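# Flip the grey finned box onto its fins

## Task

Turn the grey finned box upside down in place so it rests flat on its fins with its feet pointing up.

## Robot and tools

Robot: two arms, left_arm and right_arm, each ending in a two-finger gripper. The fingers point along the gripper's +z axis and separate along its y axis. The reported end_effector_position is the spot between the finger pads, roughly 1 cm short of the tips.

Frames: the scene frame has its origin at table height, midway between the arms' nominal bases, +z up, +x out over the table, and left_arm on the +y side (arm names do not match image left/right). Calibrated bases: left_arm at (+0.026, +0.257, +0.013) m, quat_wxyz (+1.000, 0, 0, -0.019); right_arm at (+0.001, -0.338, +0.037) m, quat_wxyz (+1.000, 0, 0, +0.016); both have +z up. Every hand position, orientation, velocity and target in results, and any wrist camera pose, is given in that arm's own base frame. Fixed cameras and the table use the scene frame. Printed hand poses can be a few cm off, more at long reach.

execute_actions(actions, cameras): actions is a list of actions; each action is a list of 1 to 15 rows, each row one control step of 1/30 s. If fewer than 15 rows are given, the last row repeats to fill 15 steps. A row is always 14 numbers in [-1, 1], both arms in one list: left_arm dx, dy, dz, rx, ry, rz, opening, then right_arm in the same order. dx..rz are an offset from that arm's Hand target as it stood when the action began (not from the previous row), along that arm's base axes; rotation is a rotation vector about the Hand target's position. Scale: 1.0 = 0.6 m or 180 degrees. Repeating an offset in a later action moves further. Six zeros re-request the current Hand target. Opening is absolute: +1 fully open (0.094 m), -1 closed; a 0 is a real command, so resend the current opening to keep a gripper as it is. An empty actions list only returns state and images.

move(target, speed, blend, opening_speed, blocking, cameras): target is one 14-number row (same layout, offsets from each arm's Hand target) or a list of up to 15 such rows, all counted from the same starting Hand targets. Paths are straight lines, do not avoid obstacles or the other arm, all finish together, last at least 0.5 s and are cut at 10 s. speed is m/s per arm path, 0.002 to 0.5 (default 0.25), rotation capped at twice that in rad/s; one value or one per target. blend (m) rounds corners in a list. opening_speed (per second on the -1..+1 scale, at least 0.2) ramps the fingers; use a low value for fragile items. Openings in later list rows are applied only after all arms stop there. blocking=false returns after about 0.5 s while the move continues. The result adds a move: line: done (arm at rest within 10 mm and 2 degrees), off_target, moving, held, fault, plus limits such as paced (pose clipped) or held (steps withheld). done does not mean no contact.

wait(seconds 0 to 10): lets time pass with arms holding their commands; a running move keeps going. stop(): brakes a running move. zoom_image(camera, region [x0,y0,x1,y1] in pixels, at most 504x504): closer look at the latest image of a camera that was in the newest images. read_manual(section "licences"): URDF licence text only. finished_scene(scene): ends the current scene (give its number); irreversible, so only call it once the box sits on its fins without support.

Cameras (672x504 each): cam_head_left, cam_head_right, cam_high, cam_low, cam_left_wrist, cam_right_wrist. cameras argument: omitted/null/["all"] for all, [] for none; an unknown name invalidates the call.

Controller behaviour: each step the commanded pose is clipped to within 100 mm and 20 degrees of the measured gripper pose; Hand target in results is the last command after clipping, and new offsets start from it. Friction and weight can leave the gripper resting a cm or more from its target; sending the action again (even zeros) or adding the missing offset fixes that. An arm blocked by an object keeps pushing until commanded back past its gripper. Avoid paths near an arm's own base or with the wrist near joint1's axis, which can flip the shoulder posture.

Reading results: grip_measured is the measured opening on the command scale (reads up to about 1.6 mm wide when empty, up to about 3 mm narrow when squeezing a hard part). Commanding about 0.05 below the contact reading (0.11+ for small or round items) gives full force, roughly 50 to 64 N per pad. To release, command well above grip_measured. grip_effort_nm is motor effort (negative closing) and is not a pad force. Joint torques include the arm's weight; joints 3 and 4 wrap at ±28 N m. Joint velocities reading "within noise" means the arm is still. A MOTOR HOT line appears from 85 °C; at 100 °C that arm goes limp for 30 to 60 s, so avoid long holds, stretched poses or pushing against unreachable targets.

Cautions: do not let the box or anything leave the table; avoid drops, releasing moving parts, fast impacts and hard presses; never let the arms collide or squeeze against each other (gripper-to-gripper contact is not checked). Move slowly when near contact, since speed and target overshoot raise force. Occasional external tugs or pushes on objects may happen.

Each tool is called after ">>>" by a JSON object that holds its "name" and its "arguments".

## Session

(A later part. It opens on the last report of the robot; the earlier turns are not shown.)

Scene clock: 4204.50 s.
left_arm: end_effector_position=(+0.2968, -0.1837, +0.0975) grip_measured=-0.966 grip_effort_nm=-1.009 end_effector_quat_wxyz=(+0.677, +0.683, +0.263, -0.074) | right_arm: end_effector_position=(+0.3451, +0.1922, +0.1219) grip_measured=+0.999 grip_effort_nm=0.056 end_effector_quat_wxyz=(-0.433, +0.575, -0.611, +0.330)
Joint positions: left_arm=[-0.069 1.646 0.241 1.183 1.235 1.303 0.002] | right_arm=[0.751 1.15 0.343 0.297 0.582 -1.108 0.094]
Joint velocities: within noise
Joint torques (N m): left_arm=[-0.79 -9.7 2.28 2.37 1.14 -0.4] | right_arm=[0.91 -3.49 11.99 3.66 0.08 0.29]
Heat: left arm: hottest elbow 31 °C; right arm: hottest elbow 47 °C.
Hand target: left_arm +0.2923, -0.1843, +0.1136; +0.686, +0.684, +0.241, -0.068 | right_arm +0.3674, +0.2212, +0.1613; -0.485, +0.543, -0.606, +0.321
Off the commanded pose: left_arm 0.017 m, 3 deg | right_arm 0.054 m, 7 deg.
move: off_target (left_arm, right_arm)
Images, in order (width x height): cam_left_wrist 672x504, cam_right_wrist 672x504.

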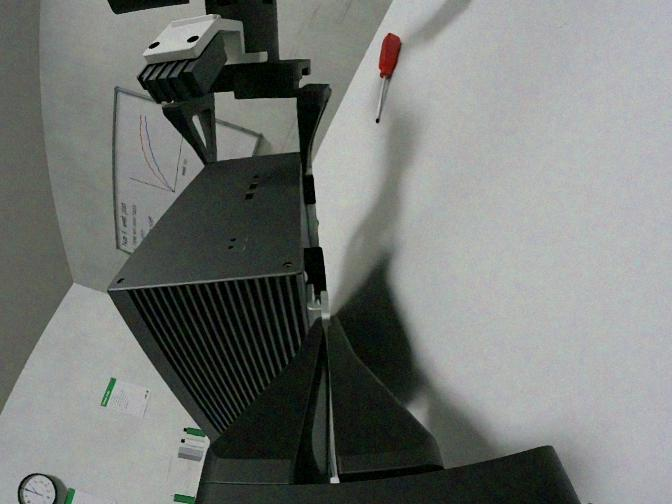

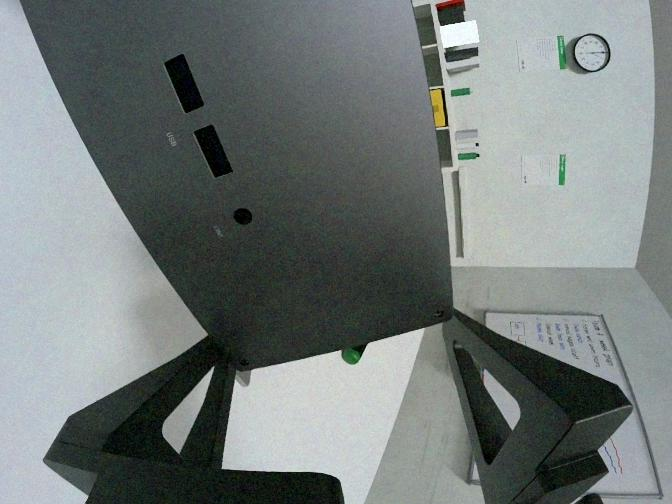

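>>> {"name": "move", "arguments": {"target": [0,0,0,0,0,0,-1.0,0.0127,0.0228,-0.007,0,0,0,1.0], "speed": 0.04, "cameras": ["cam_right_wrist","cam_left_wrist"]}}

>>> {"name": "zoom_image", "arguments": {"camera": "cam_right_wrist", "region": [400, 260, 490, 380]}}

>>> {"name": "zoom_image", "arguments": {"camera": "cam_left_wrist", "region": [100, 60, 400, 330]}}

Scene clock: 4216.83 s.
left_arm: end_effector_position=(+0.2960, -0.1817, +0.0958) grip_measured=-0.966 grip_effort_nm=-1.009 end_effector_quat_wxyz=(+0.676, +0.682, +0.270, -0.075) | right_arm: end_effector_position=(+0.3516, +0.1973, +0.1200) grip_measured=+0.999 grip_effort_nm=0.056 end_effector_quat_wxyz=(-0.429, +0.572, -0.612, +0.339)
Joint positions: left_arm=[-0.063 1.646 0.236 1.178 1.233 1.303 0.002] | right_arm=[0.759 1.195 0.365 0.317 0.611 -1.107 0.094]
Joint velocities: within noise
Joint torques (N m): left_arm=[-1.2 -9.88 2.59 2.43 1.25 -0.38] | right_arm=[2.2 -4.31 12.49 3.37 -0.47 0.32]
Heat: left arm: hottest elbow 31 °C; right arm: hottest elbow 51 °C.
Hand target: left_arm +0.2922, -0.1843, +0.1135; +0.686, +0.684, +0.241, -0.068 | right_arm +0.3750, +0.2350, +0.1572; -0.485, +0.543, -0.606, +0.321
Off the commanded pose: left_arm 0.018 m, 4 deg | right_arm 0.058 m, 8 deg.
move: off_target (left_arm, right_arm)
Images, in order (width x height): cam_left_wrist 672x504, cam_right_wrist 672x504.

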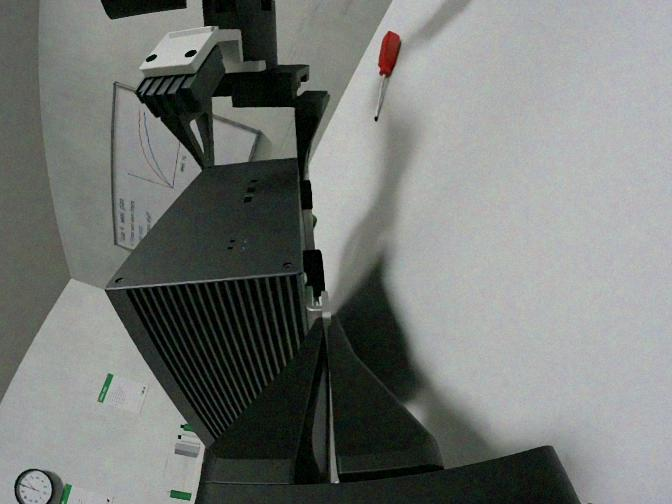

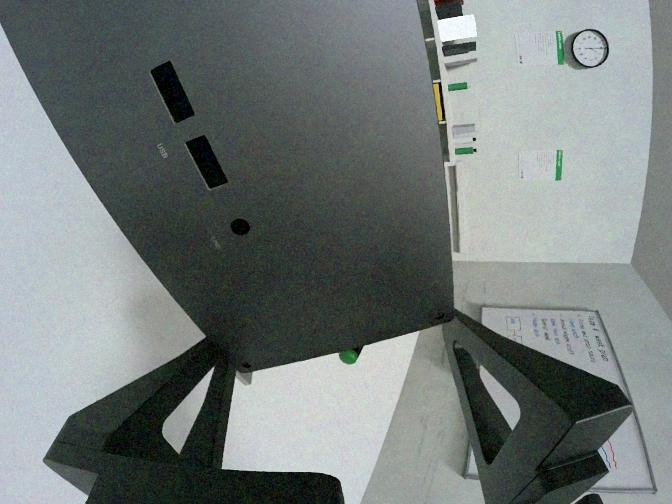

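Scaled by 4.200 from the camera's 672x504 image, which has a finer 960x720 frame.

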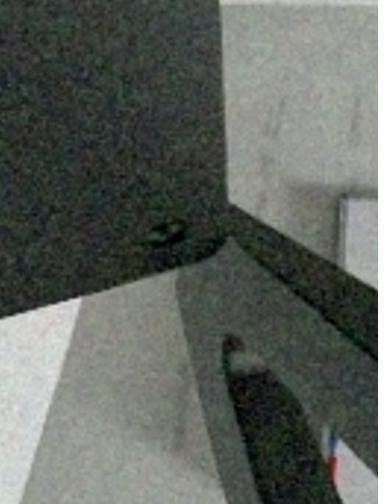

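Scaled by 1.680 from the camera's 672x504 image, which has a finer 960x720 frame.

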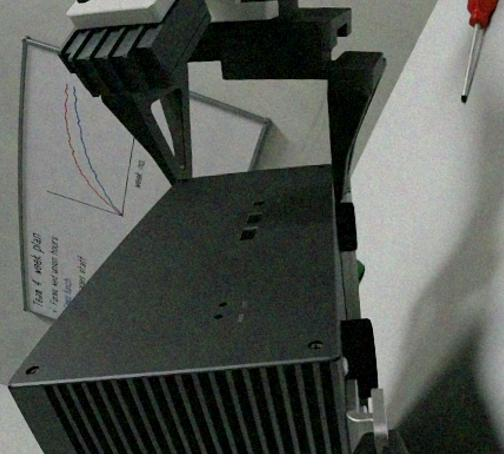

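>>> {"name": "move", "arguments": {"target": [0,0,0,0,0,0,-1.0,0.005,0.028,-0.005,-0.062,-0.0073,0.024,1.0], "speed": 0.05, "cameras": ["cam_right_wrist","cam_left_wrist"]}}

>>> {"name": "zoom_image", "arguments": {"camera": "cam_right_wrist", "region": [180, 240, 490, 400]}}

>>> {"name": "zoom_image", "arguments": {"camera": "cam_left_wrist", "region": [100, 60, 400, 330]}}

Scene clock: 4245.33 s.
left_arm: end_effector_position=(+0.2965, -0.1815, +0.0953) grip_measured=-0.966 grip_effort_nm=-1.009 end_effector_quat_wxyz=(+0.675, +0.682, +0.272, -0.074) | right_arm: end_effector_position=(+0.3567, +0.2166, +0.1207) grip_measured=+0.999 grip_effort_nm=0.051 end_effector_quat_wxyz=(-0.399, +0.629, -0.551, +0.375)
Joint positions: left_arm=[-0.063 1.646 0.236 1.175 1.229 1.304 0.002] | right_arm=[0.791 1.245 0.403 0.325 0.627 -1.285 0.094]
Joint velocities: within noise
Joint torques (N m): left_arm=[-1.14 -9.93 2.55 2.5 1.39 -0.36] | right_arm=[0.97 -4.13 11.95 3.48 -0.38 0.24]
Heat: left arm: hottest elbow 31 °C; right arm: hottest elbow 54 °C.
Hand target: left_arm +0.2922, -0.1843, +0.1135; +0.686, +0.684, +0.241, -0.068 | right_arm +0.3780, +0.2517, +0.1541; -0.448, +0.606, -0.545, +0.366
Off the commanded pose: left_arm 0.019 m, 4 deg | right_arm 0.053 m, 6 deg.
move: off_target (left_arm, right_arm)
Images, in order (width x height): cam_left_wrist 672x504, cam_right_wrist 672x504.

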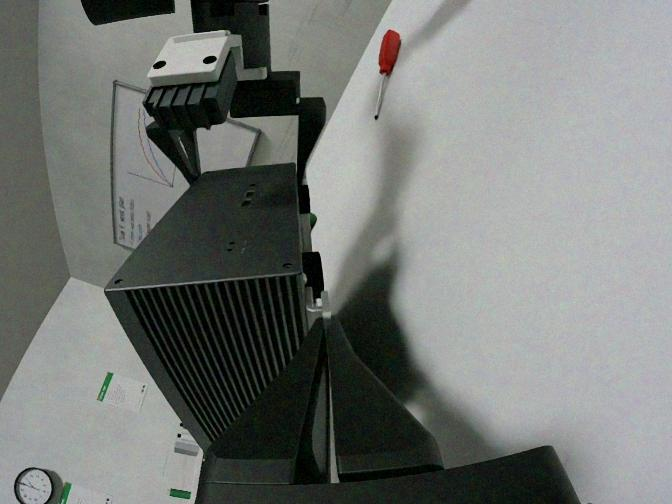

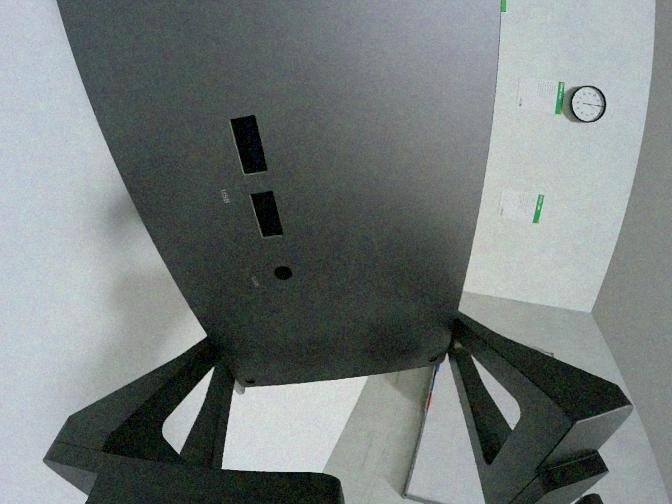

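Scaled by 1.626 from the camera's 672x504 image, which has a finer 960x720 frame.

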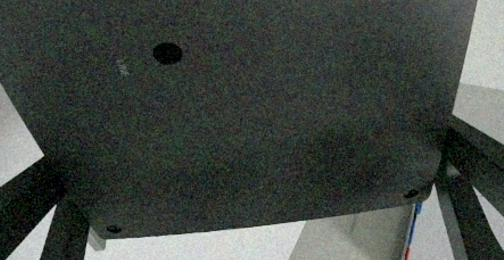

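Scaled by 1.680 from the camera's 672x504 image, which has a finer 960x720 frame.

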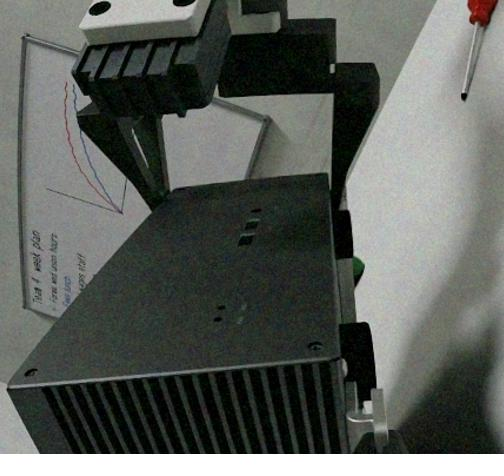

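>>> {"name": "move", "arguments": {"target": [0,0,0,0,0,0,-1.0,0.0135,0.0025,-0.006,0,0,0,1.0], "speed": 0.04, "cameras": ["cam_right_wrist","cam_high","cam_head_right"]}}

>>> {"name": "zoom_image", "arguments": {"camera": "cam_right_wrist", "region": [180, 240, 490, 400]}}

>>> {"name": "zoom_image", "arguments": {"camera": "cam_high", "region": [80, 200, 380, 420]}}

Scene clock: 4289.50 s.
left_arm: end_effector_position=(+0.2970, -0.1800, +0.0945) grip_measured=-0.966 grip_effort_nm=-1.009 end_effector_quat_wxyz=(+0.674, +0.681, +0.275, -0.073) | right_arm: end_effector_position=(+0.3612, +0.2216, +0.1197) grip_measured=+0.999 grip_effort_nm=0.051 end_effector_quat_wxyz=(-0.399, +0.633, -0.545, +0.379)
Joint positions: left_arm=[-0.059 1.646 0.235 1.172 1.227 1.305 0.002] | right_arm=[0.791 1.271 0.414 0.349 0.625 -1.304 0.094]
Joint velocities: within noise
Joint torques (N m): left_arm=[-1.61 -9.82 2.67 2.69 1.52 -0.39] | right_arm=[-0.15 -4.13 12.04 3.41 -0.99 0.3]
Heat: left arm: hottest elbow 31 °C; right arm: hottest elbow 54 °C.
Hand target: left_arm +0.2924, -0.1843, +0.1136; +0.686, +0.684, +0.241, -0.068 | right_arm +0.3861, +0.2533, +0.1506; -0.449, +0.606, -0.545, +0.366
Off the commanded pose: left_arm 0.020 m, 4 deg | right_arm 0.051 m, 7 deg.
move: off_target (left_arm, right_arm)
Images, in order (width x height): cam_head_right 672x504, cam_high 672x504, cam_right_wrist 672x504.

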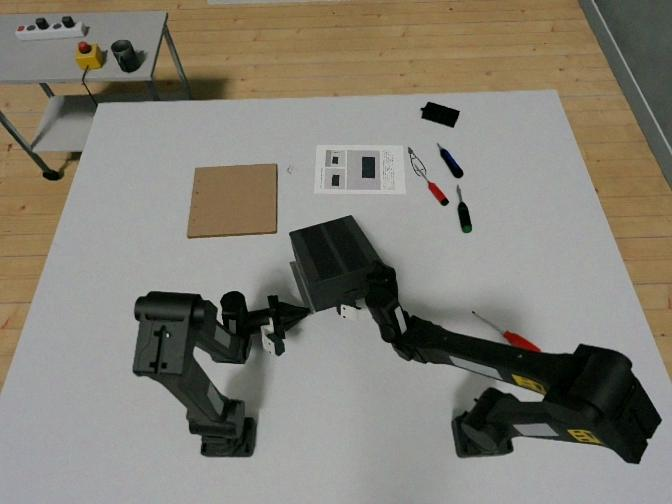

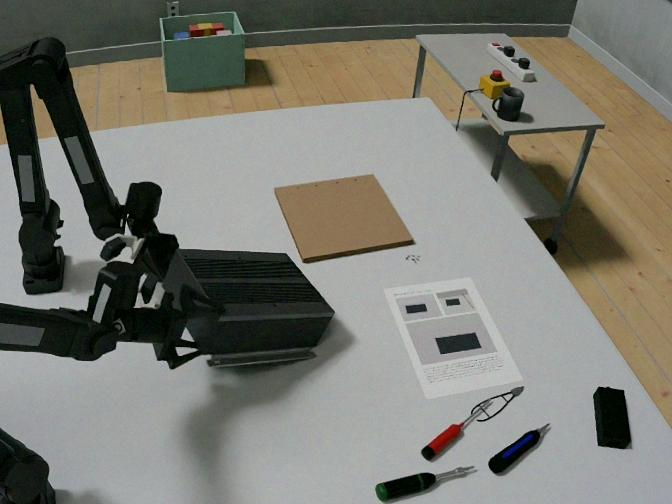

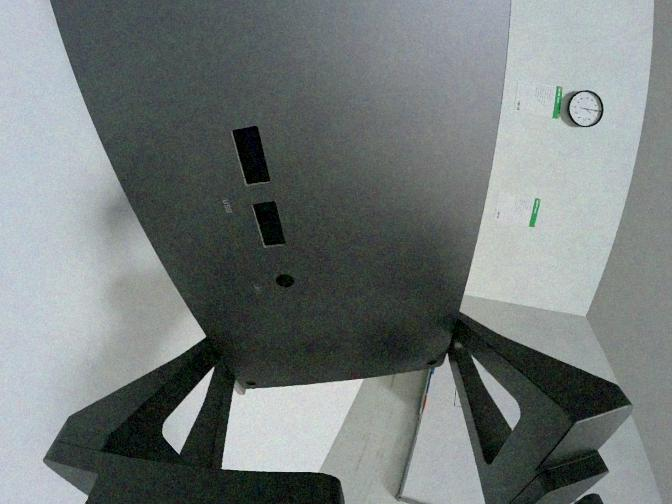

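Scaled by 1.626 from the camera's 672x504 image, which has a finer 960x720 frame.

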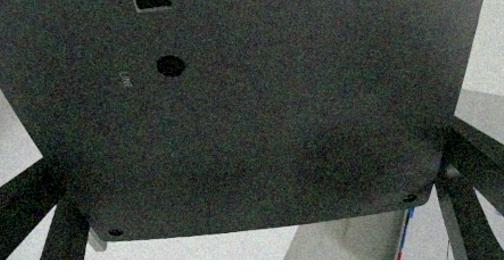

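Scaled by 1.680.

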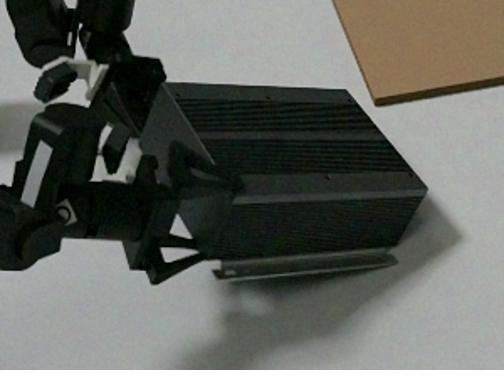

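>>> {"name": "move", "arguments": {"target": [0,0,0,0,0,0,-1.0,0,0,0,0,0,0,0.75], "speed": 0.05, "opening_speed": 0.2, "cameras": ["cam_right_wrist","cam_left_wrist","cam_head_left"]}}

>>> {"name": "zoom_image", "arguments": {"camera": "cam_head_left", "region": [220, 180, 460, 360]}}

Scene clock: 4297.07 s.
left_arm: end_effector_position=(+0.2970, -0.1800, +0.0944) grip_measured=-0.966 grip_effort_nm=-1.013 end_effector_quat_wxyz=(+0.674, +0.681, +0.275, -0.073) | right_arm: end_effector_position=(+0.3612, +0.2216, +0.1194) grip_measured=+0.921 grip_effort_nm=-1.038 end_effector_quat_wxyz=(-0.399, +0.633, -0.544, +0.379)
Joint positions: left_arm=[-0.059 1.646 0.235 1.171 1.227 1.306 0.002] | right_arm=[0.791 1.272 0.414 0.349 0.625 -1.305 0.09]
Joint velocities: within noise
Joint torques (N m): left_arm=[-1.55 -9.82 2.7 2.59 1.52 -0.4] | right_arm=[0.21 -3.84 11.84 3.51 -1.01 0.28]
Heat: left arm: hottest elbow 31 °C; right arm: hottest elbow 53 °C.
Hand target: left_arm +0.2924, -0.1843, +0.1136; +0.686, +0.684, +0.241, -0.068 | right_arm +0.3861, +0.2533, +0.1506; -0.448, +0.606, -0.545, +0.366
Off the commanded pose: left_arm 0.020 m, 4 deg | right_arm 0.051 m, 7 deg.
move: off_target (left_arm, right_arm)
Images, in order (width x height): cam_head_left 672x504, cam_left_wrist 672x504, cam_right_wrist 672x504.

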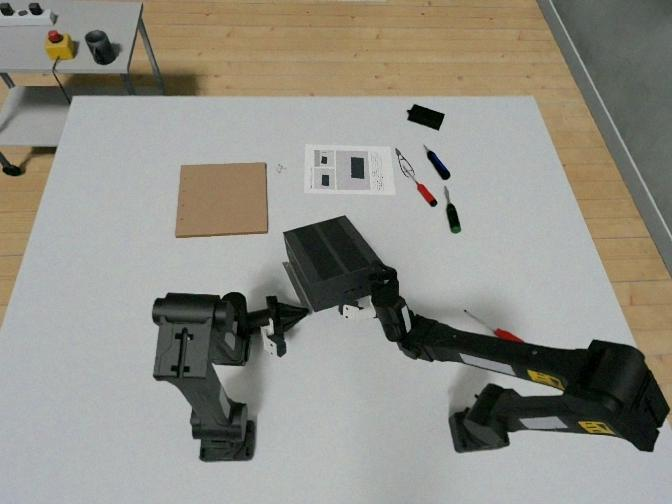

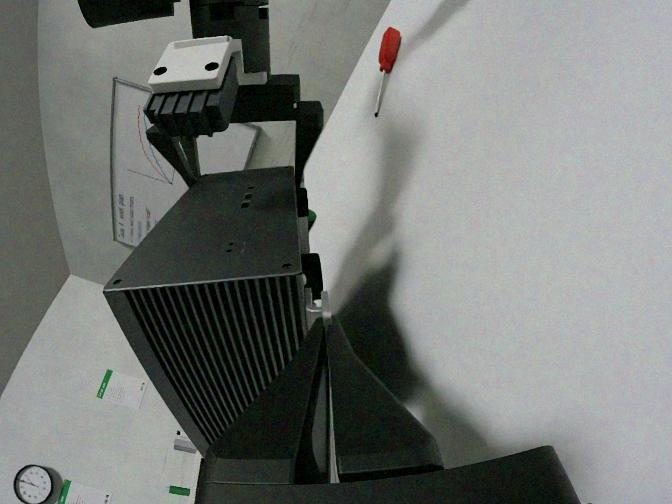

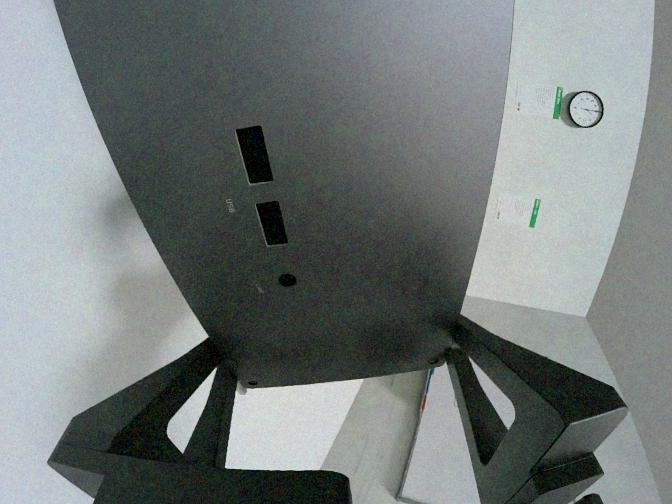

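Scaled by 2.100.

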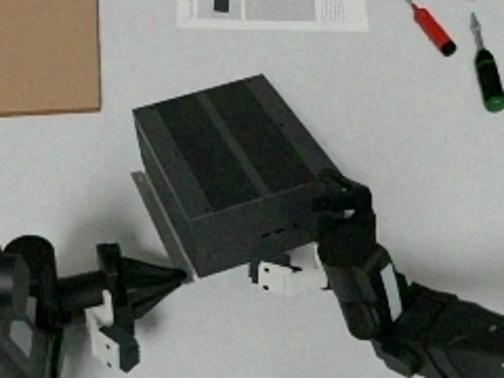

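>>> {"name": "move", "arguments": {"target": [-0.0246,-0.0074,0.045,-0.0104,0.0346,0,-1.0,-0.0163,-0.0037,0.0667,-0.0079,0.0352,0,0.75], "speed": 0.05, "cameras": ["cam_right_wrist","cam_left_wrist","cam_high"]}}

Scene clock: 4318.53 s.
left_arm: end_effector_position=(+0.2826, -0.1793, +0.1217) grip_measured=-0.967 grip_effort_nm=-1.009 end_effector_quat_wxyz=(+0.673, +0.663, +0.310, -0.106) | right_arm: end_effector_position=(+0.3582, +0.2269, +0.1432) grip_measured=+0.920 grip_effort_nm=-1.043 end_effector_quat_wxyz=(-0.354, +0.668, -0.554, +0.347)
Joint positions: left_arm=[-0.06 1.463 0.196 1.054 1.222 1.178 0.002] | right_arm=[0.789 1.165 0.52 -0.006 0.577 -1.26 0.09]
Joint velocities: within noise
Joint torques (N m): left_arm=[-3.19 -7.94 4.49 2.36 1.17 -0.53] | right_arm=[0.56 -8.06 12.78 2.35 -0.13 0.5]
Heat: left arm: hottest elbow 31 °C; right arm: hottest elbow 53 °C.
Hand target: left_arm +0.2775, -0.1887, +0.1406; +0.683, +0.668, +0.277, -0.109 | right_arm +0.3764, +0.2511, +0.1906; -0.410, +0.631, -0.565, +0.338
Off the commanded pose: left_arm 0.022 m, 4 deg | right_arm 0.056 m, 8 deg.
move: off_target (left_arm, right_arm)
Images, in order (width x height): cam_high 672x504, cam_left_wrist 672x504, cam_right_wrist 672x504.

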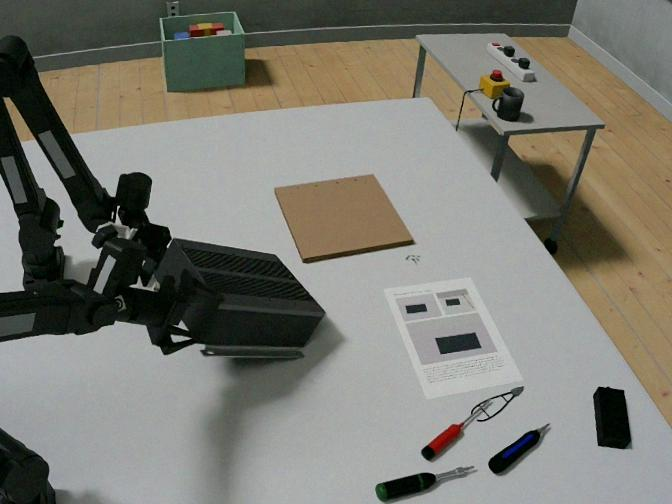

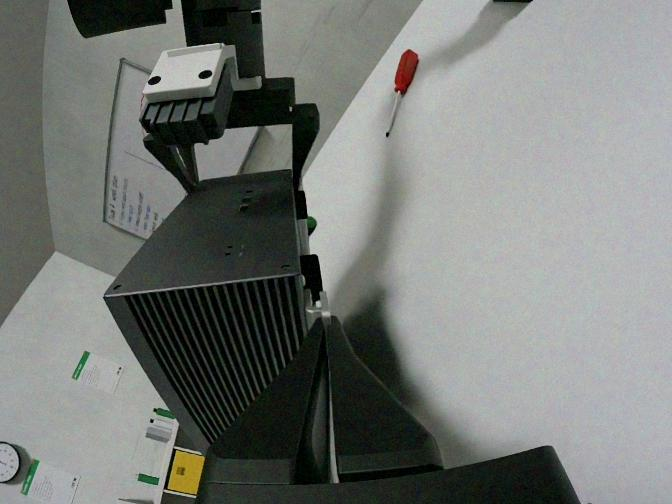

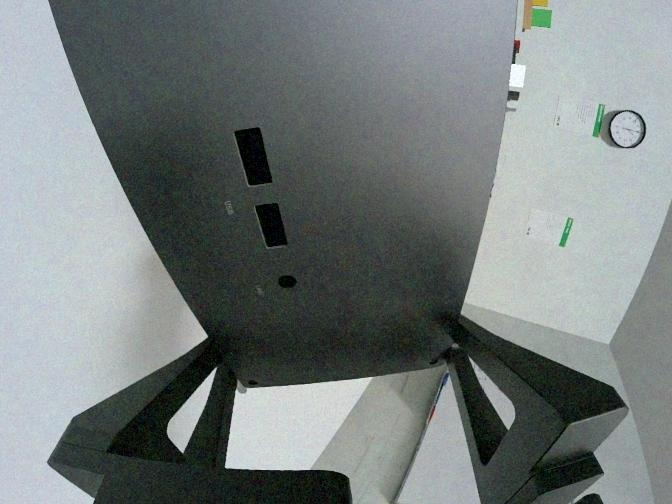

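>>> {"name": "move", "arguments": {"target": [-0.0303,-0.0091,0.0492,-0.0128,0.0426,0,-1.0,-0.0179,-0.004,0.0483,-0.0098,0.0434,0,0.75], "speed": 0.05, "cameras": ["cam_left_wrist","cam_high"]}}

Scene clock: 4328.90 s.
left_arm: end_effector_position=(+0.2637, -0.1848, +0.1508) grip_measured=-0.967 grip_effort_nm=-1.013 end_effector_quat_wxyz=(+0.666, +0.638, +0.354, -0.156) | right_arm: end_effector_position=(+0.3473, +0.2256, +0.1672) grip_measured=+0.920 grip_effort_nm=-1.043 end_effector_quat_wxyz=(-0.299, +0.700, -0.569, +0.312)
Joint positions: left_arm=[-0.088 1.238 0.166 0.893 1.201 1.001 0.002] | right_arm=[0.789 1.099 0.638 -0.353 0.531 -1.202 0.09]
Joint velocities: within noise
Joint torques (N m): left_arm=[-3.31 -6.01 6.45 2.54 1.03 -0.49] | right_arm=[-0.09 -7.18 13.81 2.1 -0.13 0.62]
Heat: left arm: hottest elbow 32 °C; right arm: hottest elbow 52 °C.
Hand target: left_arm +0.2593, -0.1942, +0.1700; +0.676, +0.645, +0.320, -0.159 | right_arm +0.3656, +0.2486, +0.2196; -0.361, +0.659, -0.586, +0.303
Off the commanded pose: left_arm 0.022 m, 4 deg | right_arm 0.060 m, 9 deg.
move: off_target (left_arm, right_arm)
Images, in order (width x height): cam_high 672x504, cam_left_wrist 672x504.

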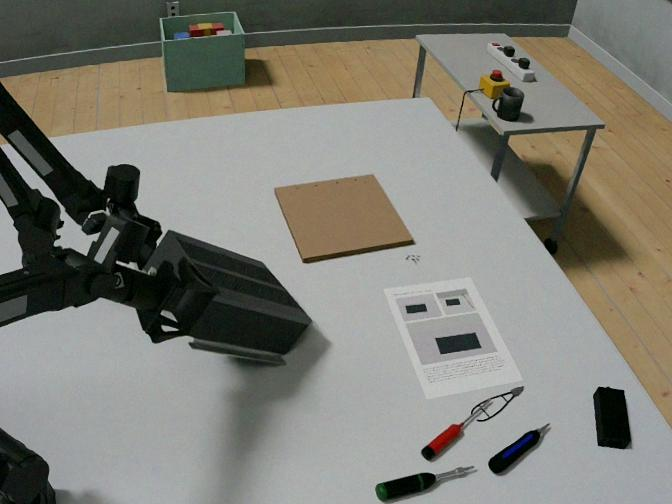

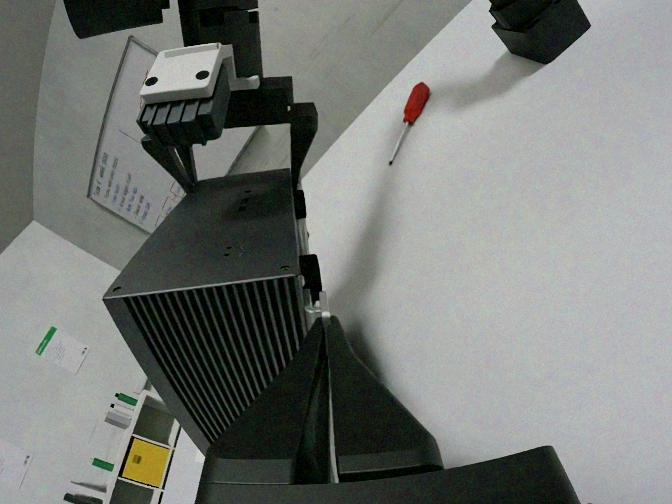

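>>> {"name": "move", "arguments": {"target": [0.038,0.0113,0.044,-0.0128,0.0426,0,-1.0,0.0512,0.0115,0.0388,-0.0098,0.0434,0,0.75], "speed": 0.06, "cameras": ["cam_left_wrist","cam_high"]}}

Scene clock: 4354.57 s.
left_arm: end_effector_position=(+0.2768, -0.1809, +0.1746) grip_measured=-0.967 grip_effort_nm=-1.013 end_effector_quat_wxyz=(+0.657, +0.611, +0.390, -0.208) | right_arm: end_effector_position=(+0.3689, +0.2326, +0.1873) grip_measured=+0.920 grip_effort_nm=-1.038 end_effector_quat_wxyz=(-0.245, +0.729, -0.579, +0.272)
Joint positions: left_arm=[-0.063 1.174 0.222 0.796 1.242 0.844 0.002] | right_arm=[0.731 1.169 0.815 -0.587 0.436 -1.212 0.09]
Joint velocities: within noise
Joint torques (N m): left_arm=[-2.14 -4.6 9.21 1.78 1.14 -0.42] | right_arm=[-1.08 -7.82 15.38 2.03 -0.4 0.73]
Heat: left arm: hottest elbow 32 °C; right arm: hottest elbow 53 °C.
Hand target: left_arm +0.2822, -0.1874, +0.1965; +0.666, +0.619, +0.361, -0.208 | right_arm +0.3963, +0.2556, +0.2430; -0.310, +0.684, -0.604, +0.267
Off the commanded pose: left_arm 0.023 m, 4 deg | right_arm 0.066 m, 10 deg.
move: off_target (left_arm, right_arm)
Images, in order (width x height): cam_high 672x504, cam_left_wrist 672x504.

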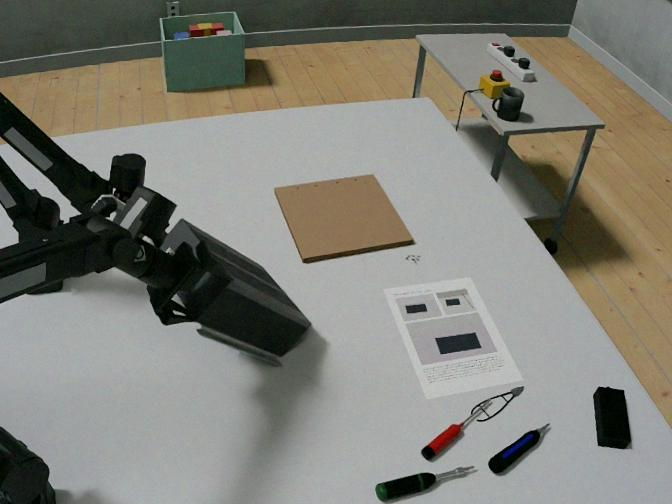

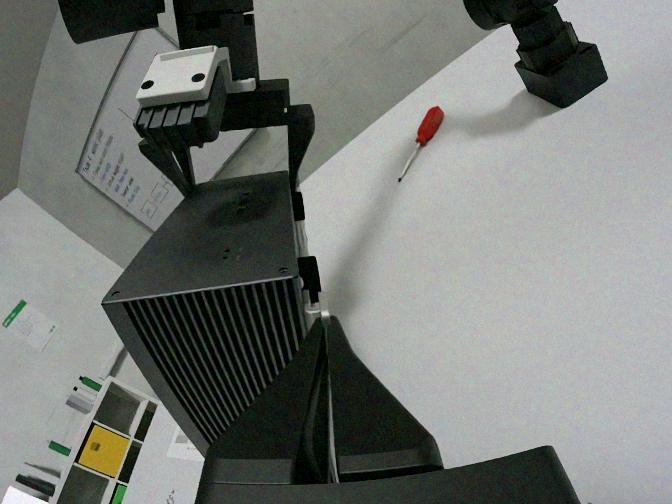

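>>> {"name": "move", "arguments": {"target": [[0.0427,0.0128,0.038,-0.0128,0.0426,0,-1.0,0.0548,0.0124,0.031,-0.0098,0.0434,0,0.75],[0.0907,0.0272,0.0695,-0.0256,0.0852,0,-1.0,0.1143,0.0258,0.054,-0.0196,0.0868,0,0.75]], "speed": 0.06, "blend": 0.01, "cameras": ["cam_left_wrist","cam_high"]}}

Scene clock: 4366.57 s.
left_arm: end_effector_position=(+0.3288, -0.1628, +0.2141) grip_measured=-0.967 grip_effort_nm=-1.009 end_effector_quat_wxyz=(+0.626, +0.540, +0.473, -0.304) | right_arm: end_effector_position=(+0.4342, +0.2522, +0.2143) grip_measured=+0.920 grip_effort_nm=-1.038 end_effector_quat_wxyz=(-0.129, +0.773, -0.594, +0.183)
Joint positions: left_arm=[0.012 1.205 0.384 0.697 1.314 0.519 0.002] | right_arm=[0.619 1.441 1.239 -1.003 0.271 -1.263 0.09]
Joint velocities: within noise
Joint torques (N m): left_arm=[-2.43 -4.6 10.95 2.7 1.3 -0.39] | right_arm=[-1.73 -12.92 16.01 1.84 -0.51 1]
Heat: left arm: hottest elbow 33 °C; right arm: hottest elbow 57 °C.
Hand target: left_arm +0.3365, -0.1711, +0.2382; +0.636, +0.559, +0.438, -0.303 | right_arm +0.4648, +0.2711, +0.2753; -0.204, +0.723, -0.633, +0.190
Off the commanded pose: left_arm 0.027 m, 5 deg | right_arm 0.071 m, 11 deg.
move: off_target (left_arm, right_arm)
Images, in order (width x height): cam_high 672x504, cam_left_wrist 672x504.

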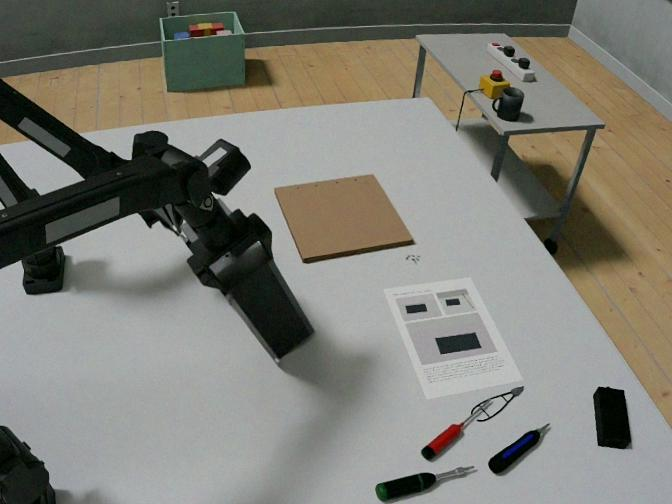

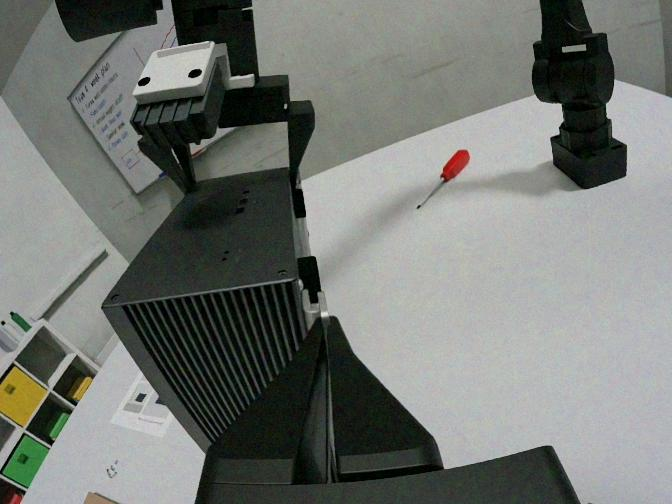

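>>> {"name": "move", "arguments": {"target": [[0.0479,0.0143,0.0133,-0.0128,0.0426,0,-1.0,0.0488,0.011,0,-0.0098,0.0434,0,0.75],[0.0958,0.0287,0.02,-0.0256,0.0852,0,-1.0,0.1057,0.0238,-0.0083,-0.0196,0.0868,0,0.75]], "speed": 0.05, "blend": 0.01, "cameras": ["cam_left_wrist","cam_high"]}}

Scene clock: 4390.90 s.
left_arm: end_effector_position=(+0.3872, -0.1420, +0.2346) grip_measured=-0.967 grip_effort_nm=-1.009 end_effector_quat_wxyz=(+0.589, +0.466, +0.533, -0.390) | right_arm: end_effector_position=(+0.4985, +0.2703, +0.2217) grip_measured=+0.920 grip_effort_nm=-1.038 end_effector_quat_wxyz=(-0.025, +0.792, -0.603, +0.096)
Joint positions: left_arm=[0.071 1.355 0.538 0.802 1.374 0.149 0.002] | right_arm=[0.546 1.752 1.681 -1.382 0.161 -1.303 0.09]
Joint velocities: within noise
Joint torques (N m): left_arm=[-3.25 -5.71 10.35 2.65 0.77 -0.33] | right_arm=[-1.38 -17.2 15.23 1.58 -0.85 0.99]
Heat: left arm: hottest elbow 36 °C; right arm: hottest elbow 64 °C.
Hand target: left_arm +0.3940, -0.1539, +0.2502; +0.594, +0.488, +0.506, -0.392 | right_arm +0.5283, +0.2853, +0.2703; -0.094, +0.748, -0.648, +0.109
Off the commanded pose: left_arm 0.021 m, 4 deg | right_arm 0.059 m, 11 deg.
move: off_target (left_arm, right_arm)
Images, in order (width x height): cam_high 672x504, cam_left_wrist 672x504.

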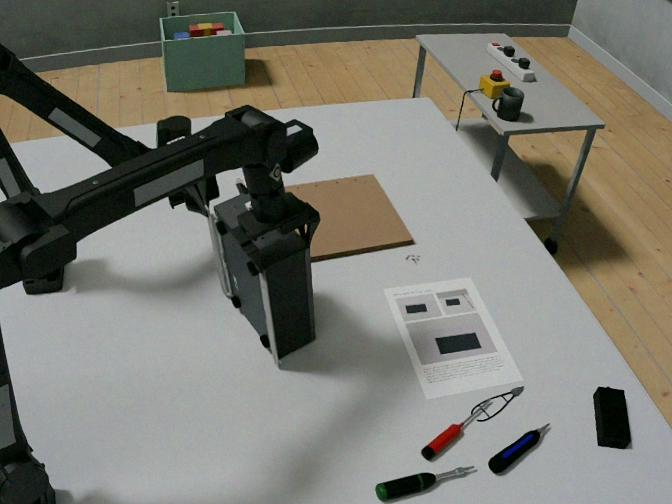

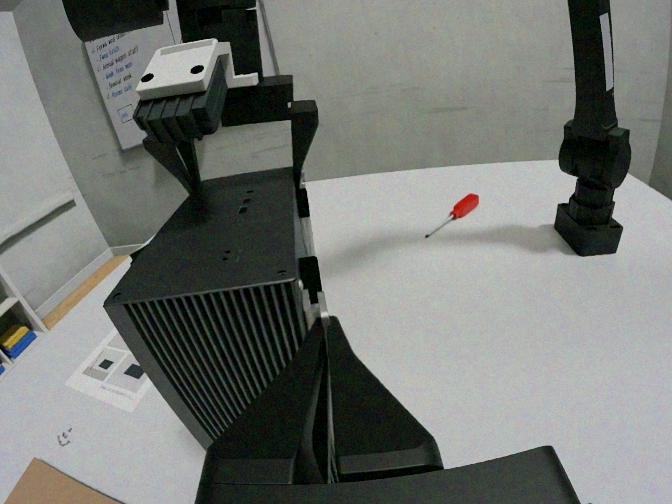

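>>> {"name": "move", "arguments": {"target": [0.032,0.0096,0.0,-0.0088,0.0293,0,-1.0,0.0366,0.0083,-0.015,-0.0067,0.0298,0,0.75], "speed": 0.05, "cameras": ["cam_low","cam_high"]}}

Scene clock: 4447.87 s.
left_arm: end_effector_position=(+0.4084, -0.1338, +0.2397) grip_measured=-0.967 grip_effort_nm=-1.009 end_effector_quat_wxyz=(+0.576, +0.439, +0.551, -0.414) | right_arm: end_effector_position=(+0.5207, +0.2769, +0.2225) grip_measured=+0.920 grip_effort_nm=-1.038 end_effector_quat_wxyz=(+0.009, +0.793, -0.605, +0.067)
Joint positions: left_arm=[0.089 1.412 0.59 0.862 1.384 0.01 0.002] | right_arm=[0.528 1.871 1.857 -1.522 0.131 -1.312 0.09]
Joint velocities: within noise
Joint torques (N m): left_arm=[-3.78 -6.59 9.74 2.66 0.72 -0.28] | right_arm=[-2.02 -17.55 14.46 1.68 -0.89 1.03]
Heat: left arm: hottest elbow 41 °C; right arm: hottest elbow 61 °C.
Hand target: left_arm +0.4132, -0.1482, +0.2501; +0.576, +0.461, +0.527, -0.421 | right_arm +0.5504, +0.2902, +0.2613; -0.055, +0.753, -0.651, +0.081
Off the commanded pose: left_arm 0.018 m, 4 deg | right_arm 0.051 m, 10 deg.
move: off_target (left_arm, right_arm)
Images, in order (width x height): cam_high 672x504, cam_low 672x504.

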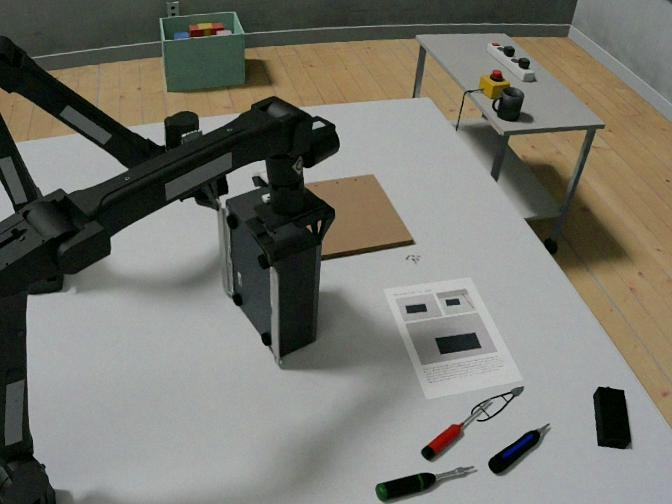

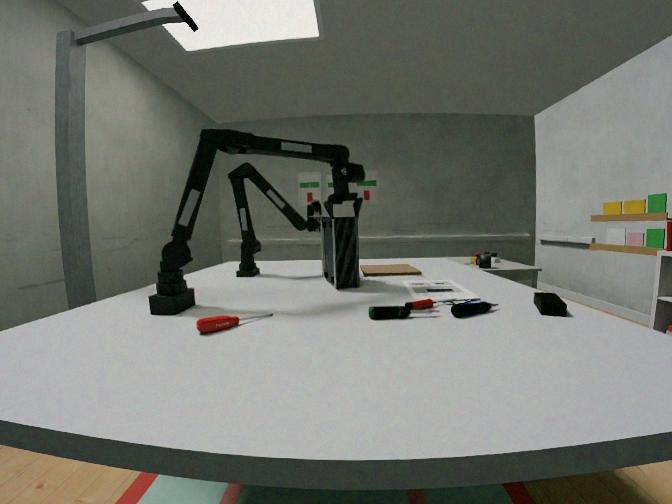

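>>> {"name": "zoom_image", "arguments": {"camera": "cam_low", "region": [280, 160, 420, 310]}}

>>> {"name": "zoom_image", "arguments": {"camera": "cam_high", "region": [180, 90, 380, 390]}}

Scaled by 3.360.

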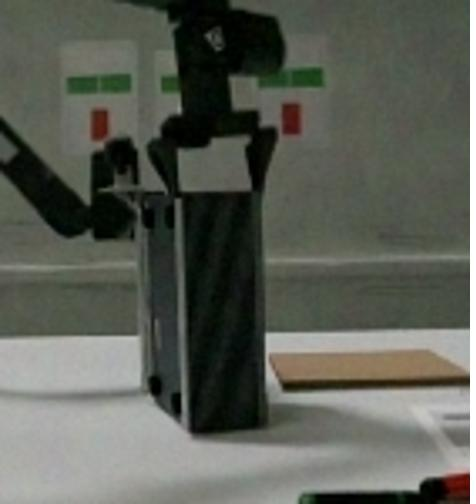

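Scaled by 1.680.

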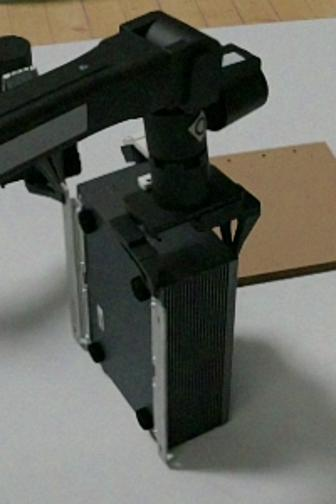

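>>> {"name": "move", "arguments": {"target": [0,0,0.05,0,0,0,-1.0,0,0,0.05,0,0,0,0.75], "speed": 0.05, "cameras": ["cam_low","cam_high"]}}

>>> {"name": "zoom_image", "arguments": {"camera": "cam_low", "region": [280, 160, 420, 310]}}

Scene clock: 4493.50 s.
left_arm: end_effector_position=(+0.4128, -0.1333, +0.2418) grip_measured=-0.967 grip_effort_nm=-1.009 end_effector_quat_wxyz=(+0.565, +0.426, +0.563, -0.427) | right_arm: end_effector_position=(+0.5264, +0.2781, +0.2237) grip_measured=+0.920 grip_effort_nm=-1.038 end_effector_quat_wxyz=(+0.021, +0.795, -0.603, +0.061)
Joint positions: left_arm=[0.089 1.409 0.605 0.821 1.382 -0.016 0.002] | right_arm=[0.524 1.907 1.913 -1.568 0.128 -1.321 0.09]
Joint velocities: within noise
Joint torques (N m): left_arm=[-3.72 -11.63 10.89 1.85 0.88 -0.33] | right_arm=[-1.14 -21.54 16.09 0.72 -0.93 1.08]
Heat: left arm: hottest elbow 41 °C; right arm: hottest elbow 71 °C.
Hand target: left_arm +0.4132, -0.1482, +0.2804; +0.576, +0.461, +0.527, -0.421 | right_arm +0.5503, +0.2903, +0.2913; -0.055, +0.753, -0.651, +0.081
Off the commanded pose: left_arm 0.041 m, 6 deg | right_arm 0.073 m, 12 deg.
move: off_target (left_arm, right_arm)
Images, in order (width x height): cam_high 672x504, cam_low 672x504.

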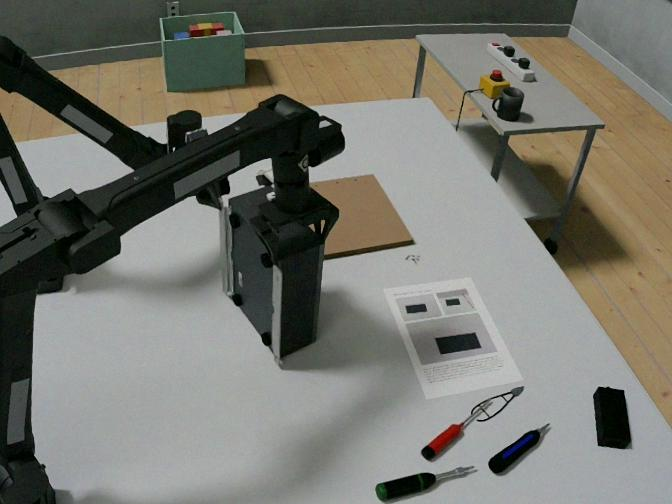

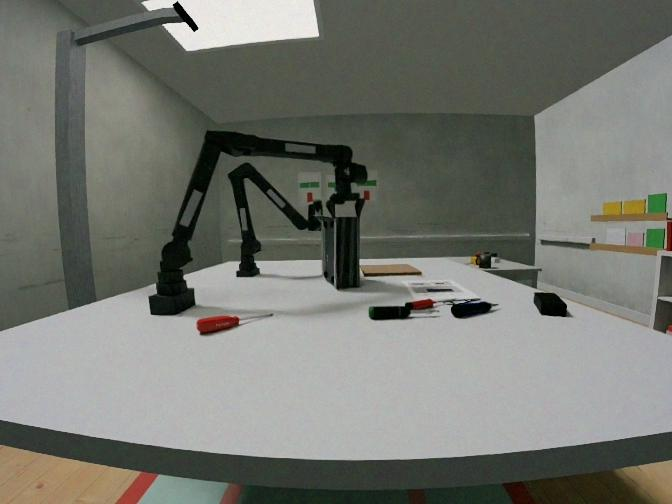

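Scaled by 3.360.

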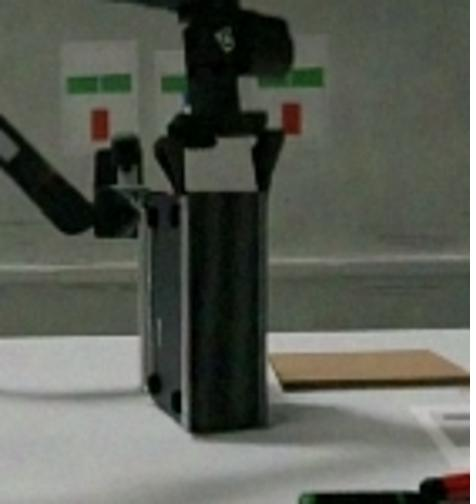

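>>> {"name": "move", "arguments": {"target": [[0,0,0.03,-0.0075,0.025,0,-1.0,0,0,0.03,-0.0073,0.0325,0,0.75],[-0.25,-0.0095,0.035,-0.0075,0.025,0,-1.0,-0.25,0.008,0.035,-0.0073,0.0325,0,0.75],[-0.25,-0.0095,-0.05,-0.0075,0.025,0,-1.0,-0.25,0.008,-0.07,-0.0073,0.0325,0,0.75]], "speed": 0.08, "blend": 0.01, "cameras": ["cam_low","cam_high"]}}

>>> {"name": "zoom_image", "arguments": {"camera": "cam_low", "region": [240, 140, 420, 320]}}

Scene clock: 4523.80 s.
left_arm: end_effector_position=(+0.2682, -0.1462, +0.2478) grip_measured=-0.967 grip_effort_nm=-1.009 end_effector_quat_wxyz=(+0.557, +0.414, +0.566, -0.445) | right_arm: end_effector_position=(+0.3780, +0.2684, +0.2196) grip_measured=+0.919 grip_effort_nm=-1.043 end_effector_quat_wxyz=(+0.073, +0.787, -0.613, +0.024)
Joint positions: left_arm=[0.09 0.932 0.263 0.765 1.394 -0.136 0.002] | right_arm=[0.65 1.639 1.531 -1.593 0.084 -1.163 0.09]
Joint velocities: within noise
Joint torques (N m): left_arm=[-3.02 -0.73 7.88 2.84 0.57 0.04] | right_arm=[0.73 -16.09 11.02 3.77 -0.23 1.01]
Heat: left arm: hottest elbow 43 °C; right arm: hottest elbow 74 °C.
Hand target: left_arm +0.2633, -0.1539, +0.2503; +0.561, +0.437, +0.545, -0.445 | right_arm +0.4003, +0.2951, +0.2492; -0.013, +0.757, -0.652, +0.050
Off the commanded pose: left_arm 0.010 m, 4 deg | right_arm 0.046 m, 12 deg.
move: off_target (left_arm, right_arm)
Images, in order (width x height): cam_high 672x504, cam_low 672x504.

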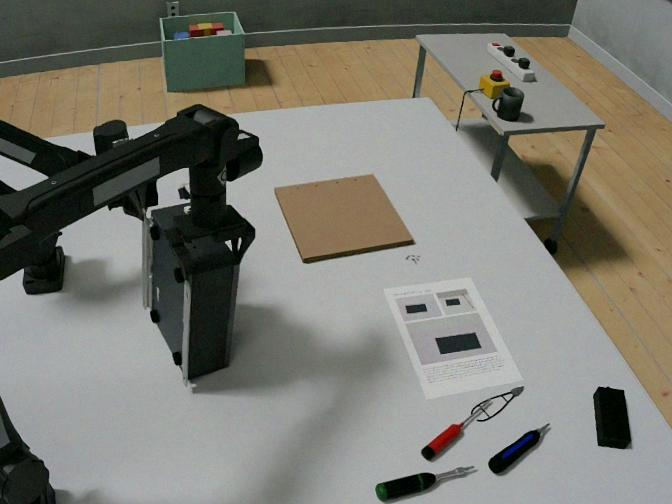

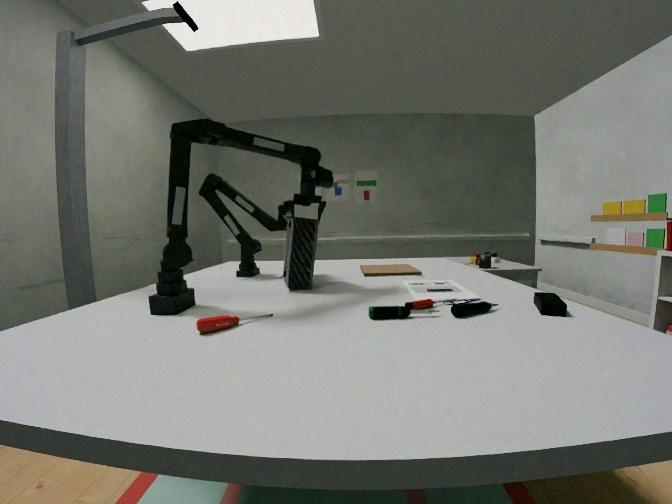

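Scaled by 2.800.

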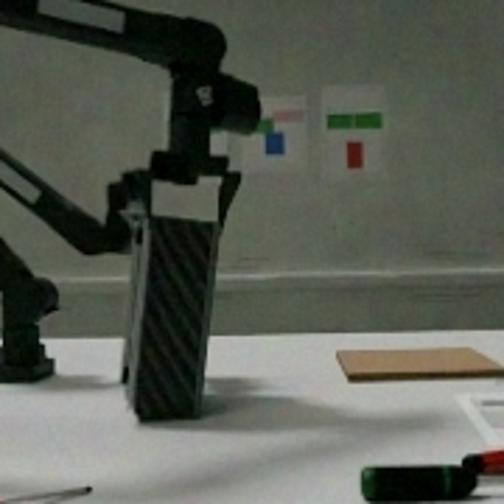

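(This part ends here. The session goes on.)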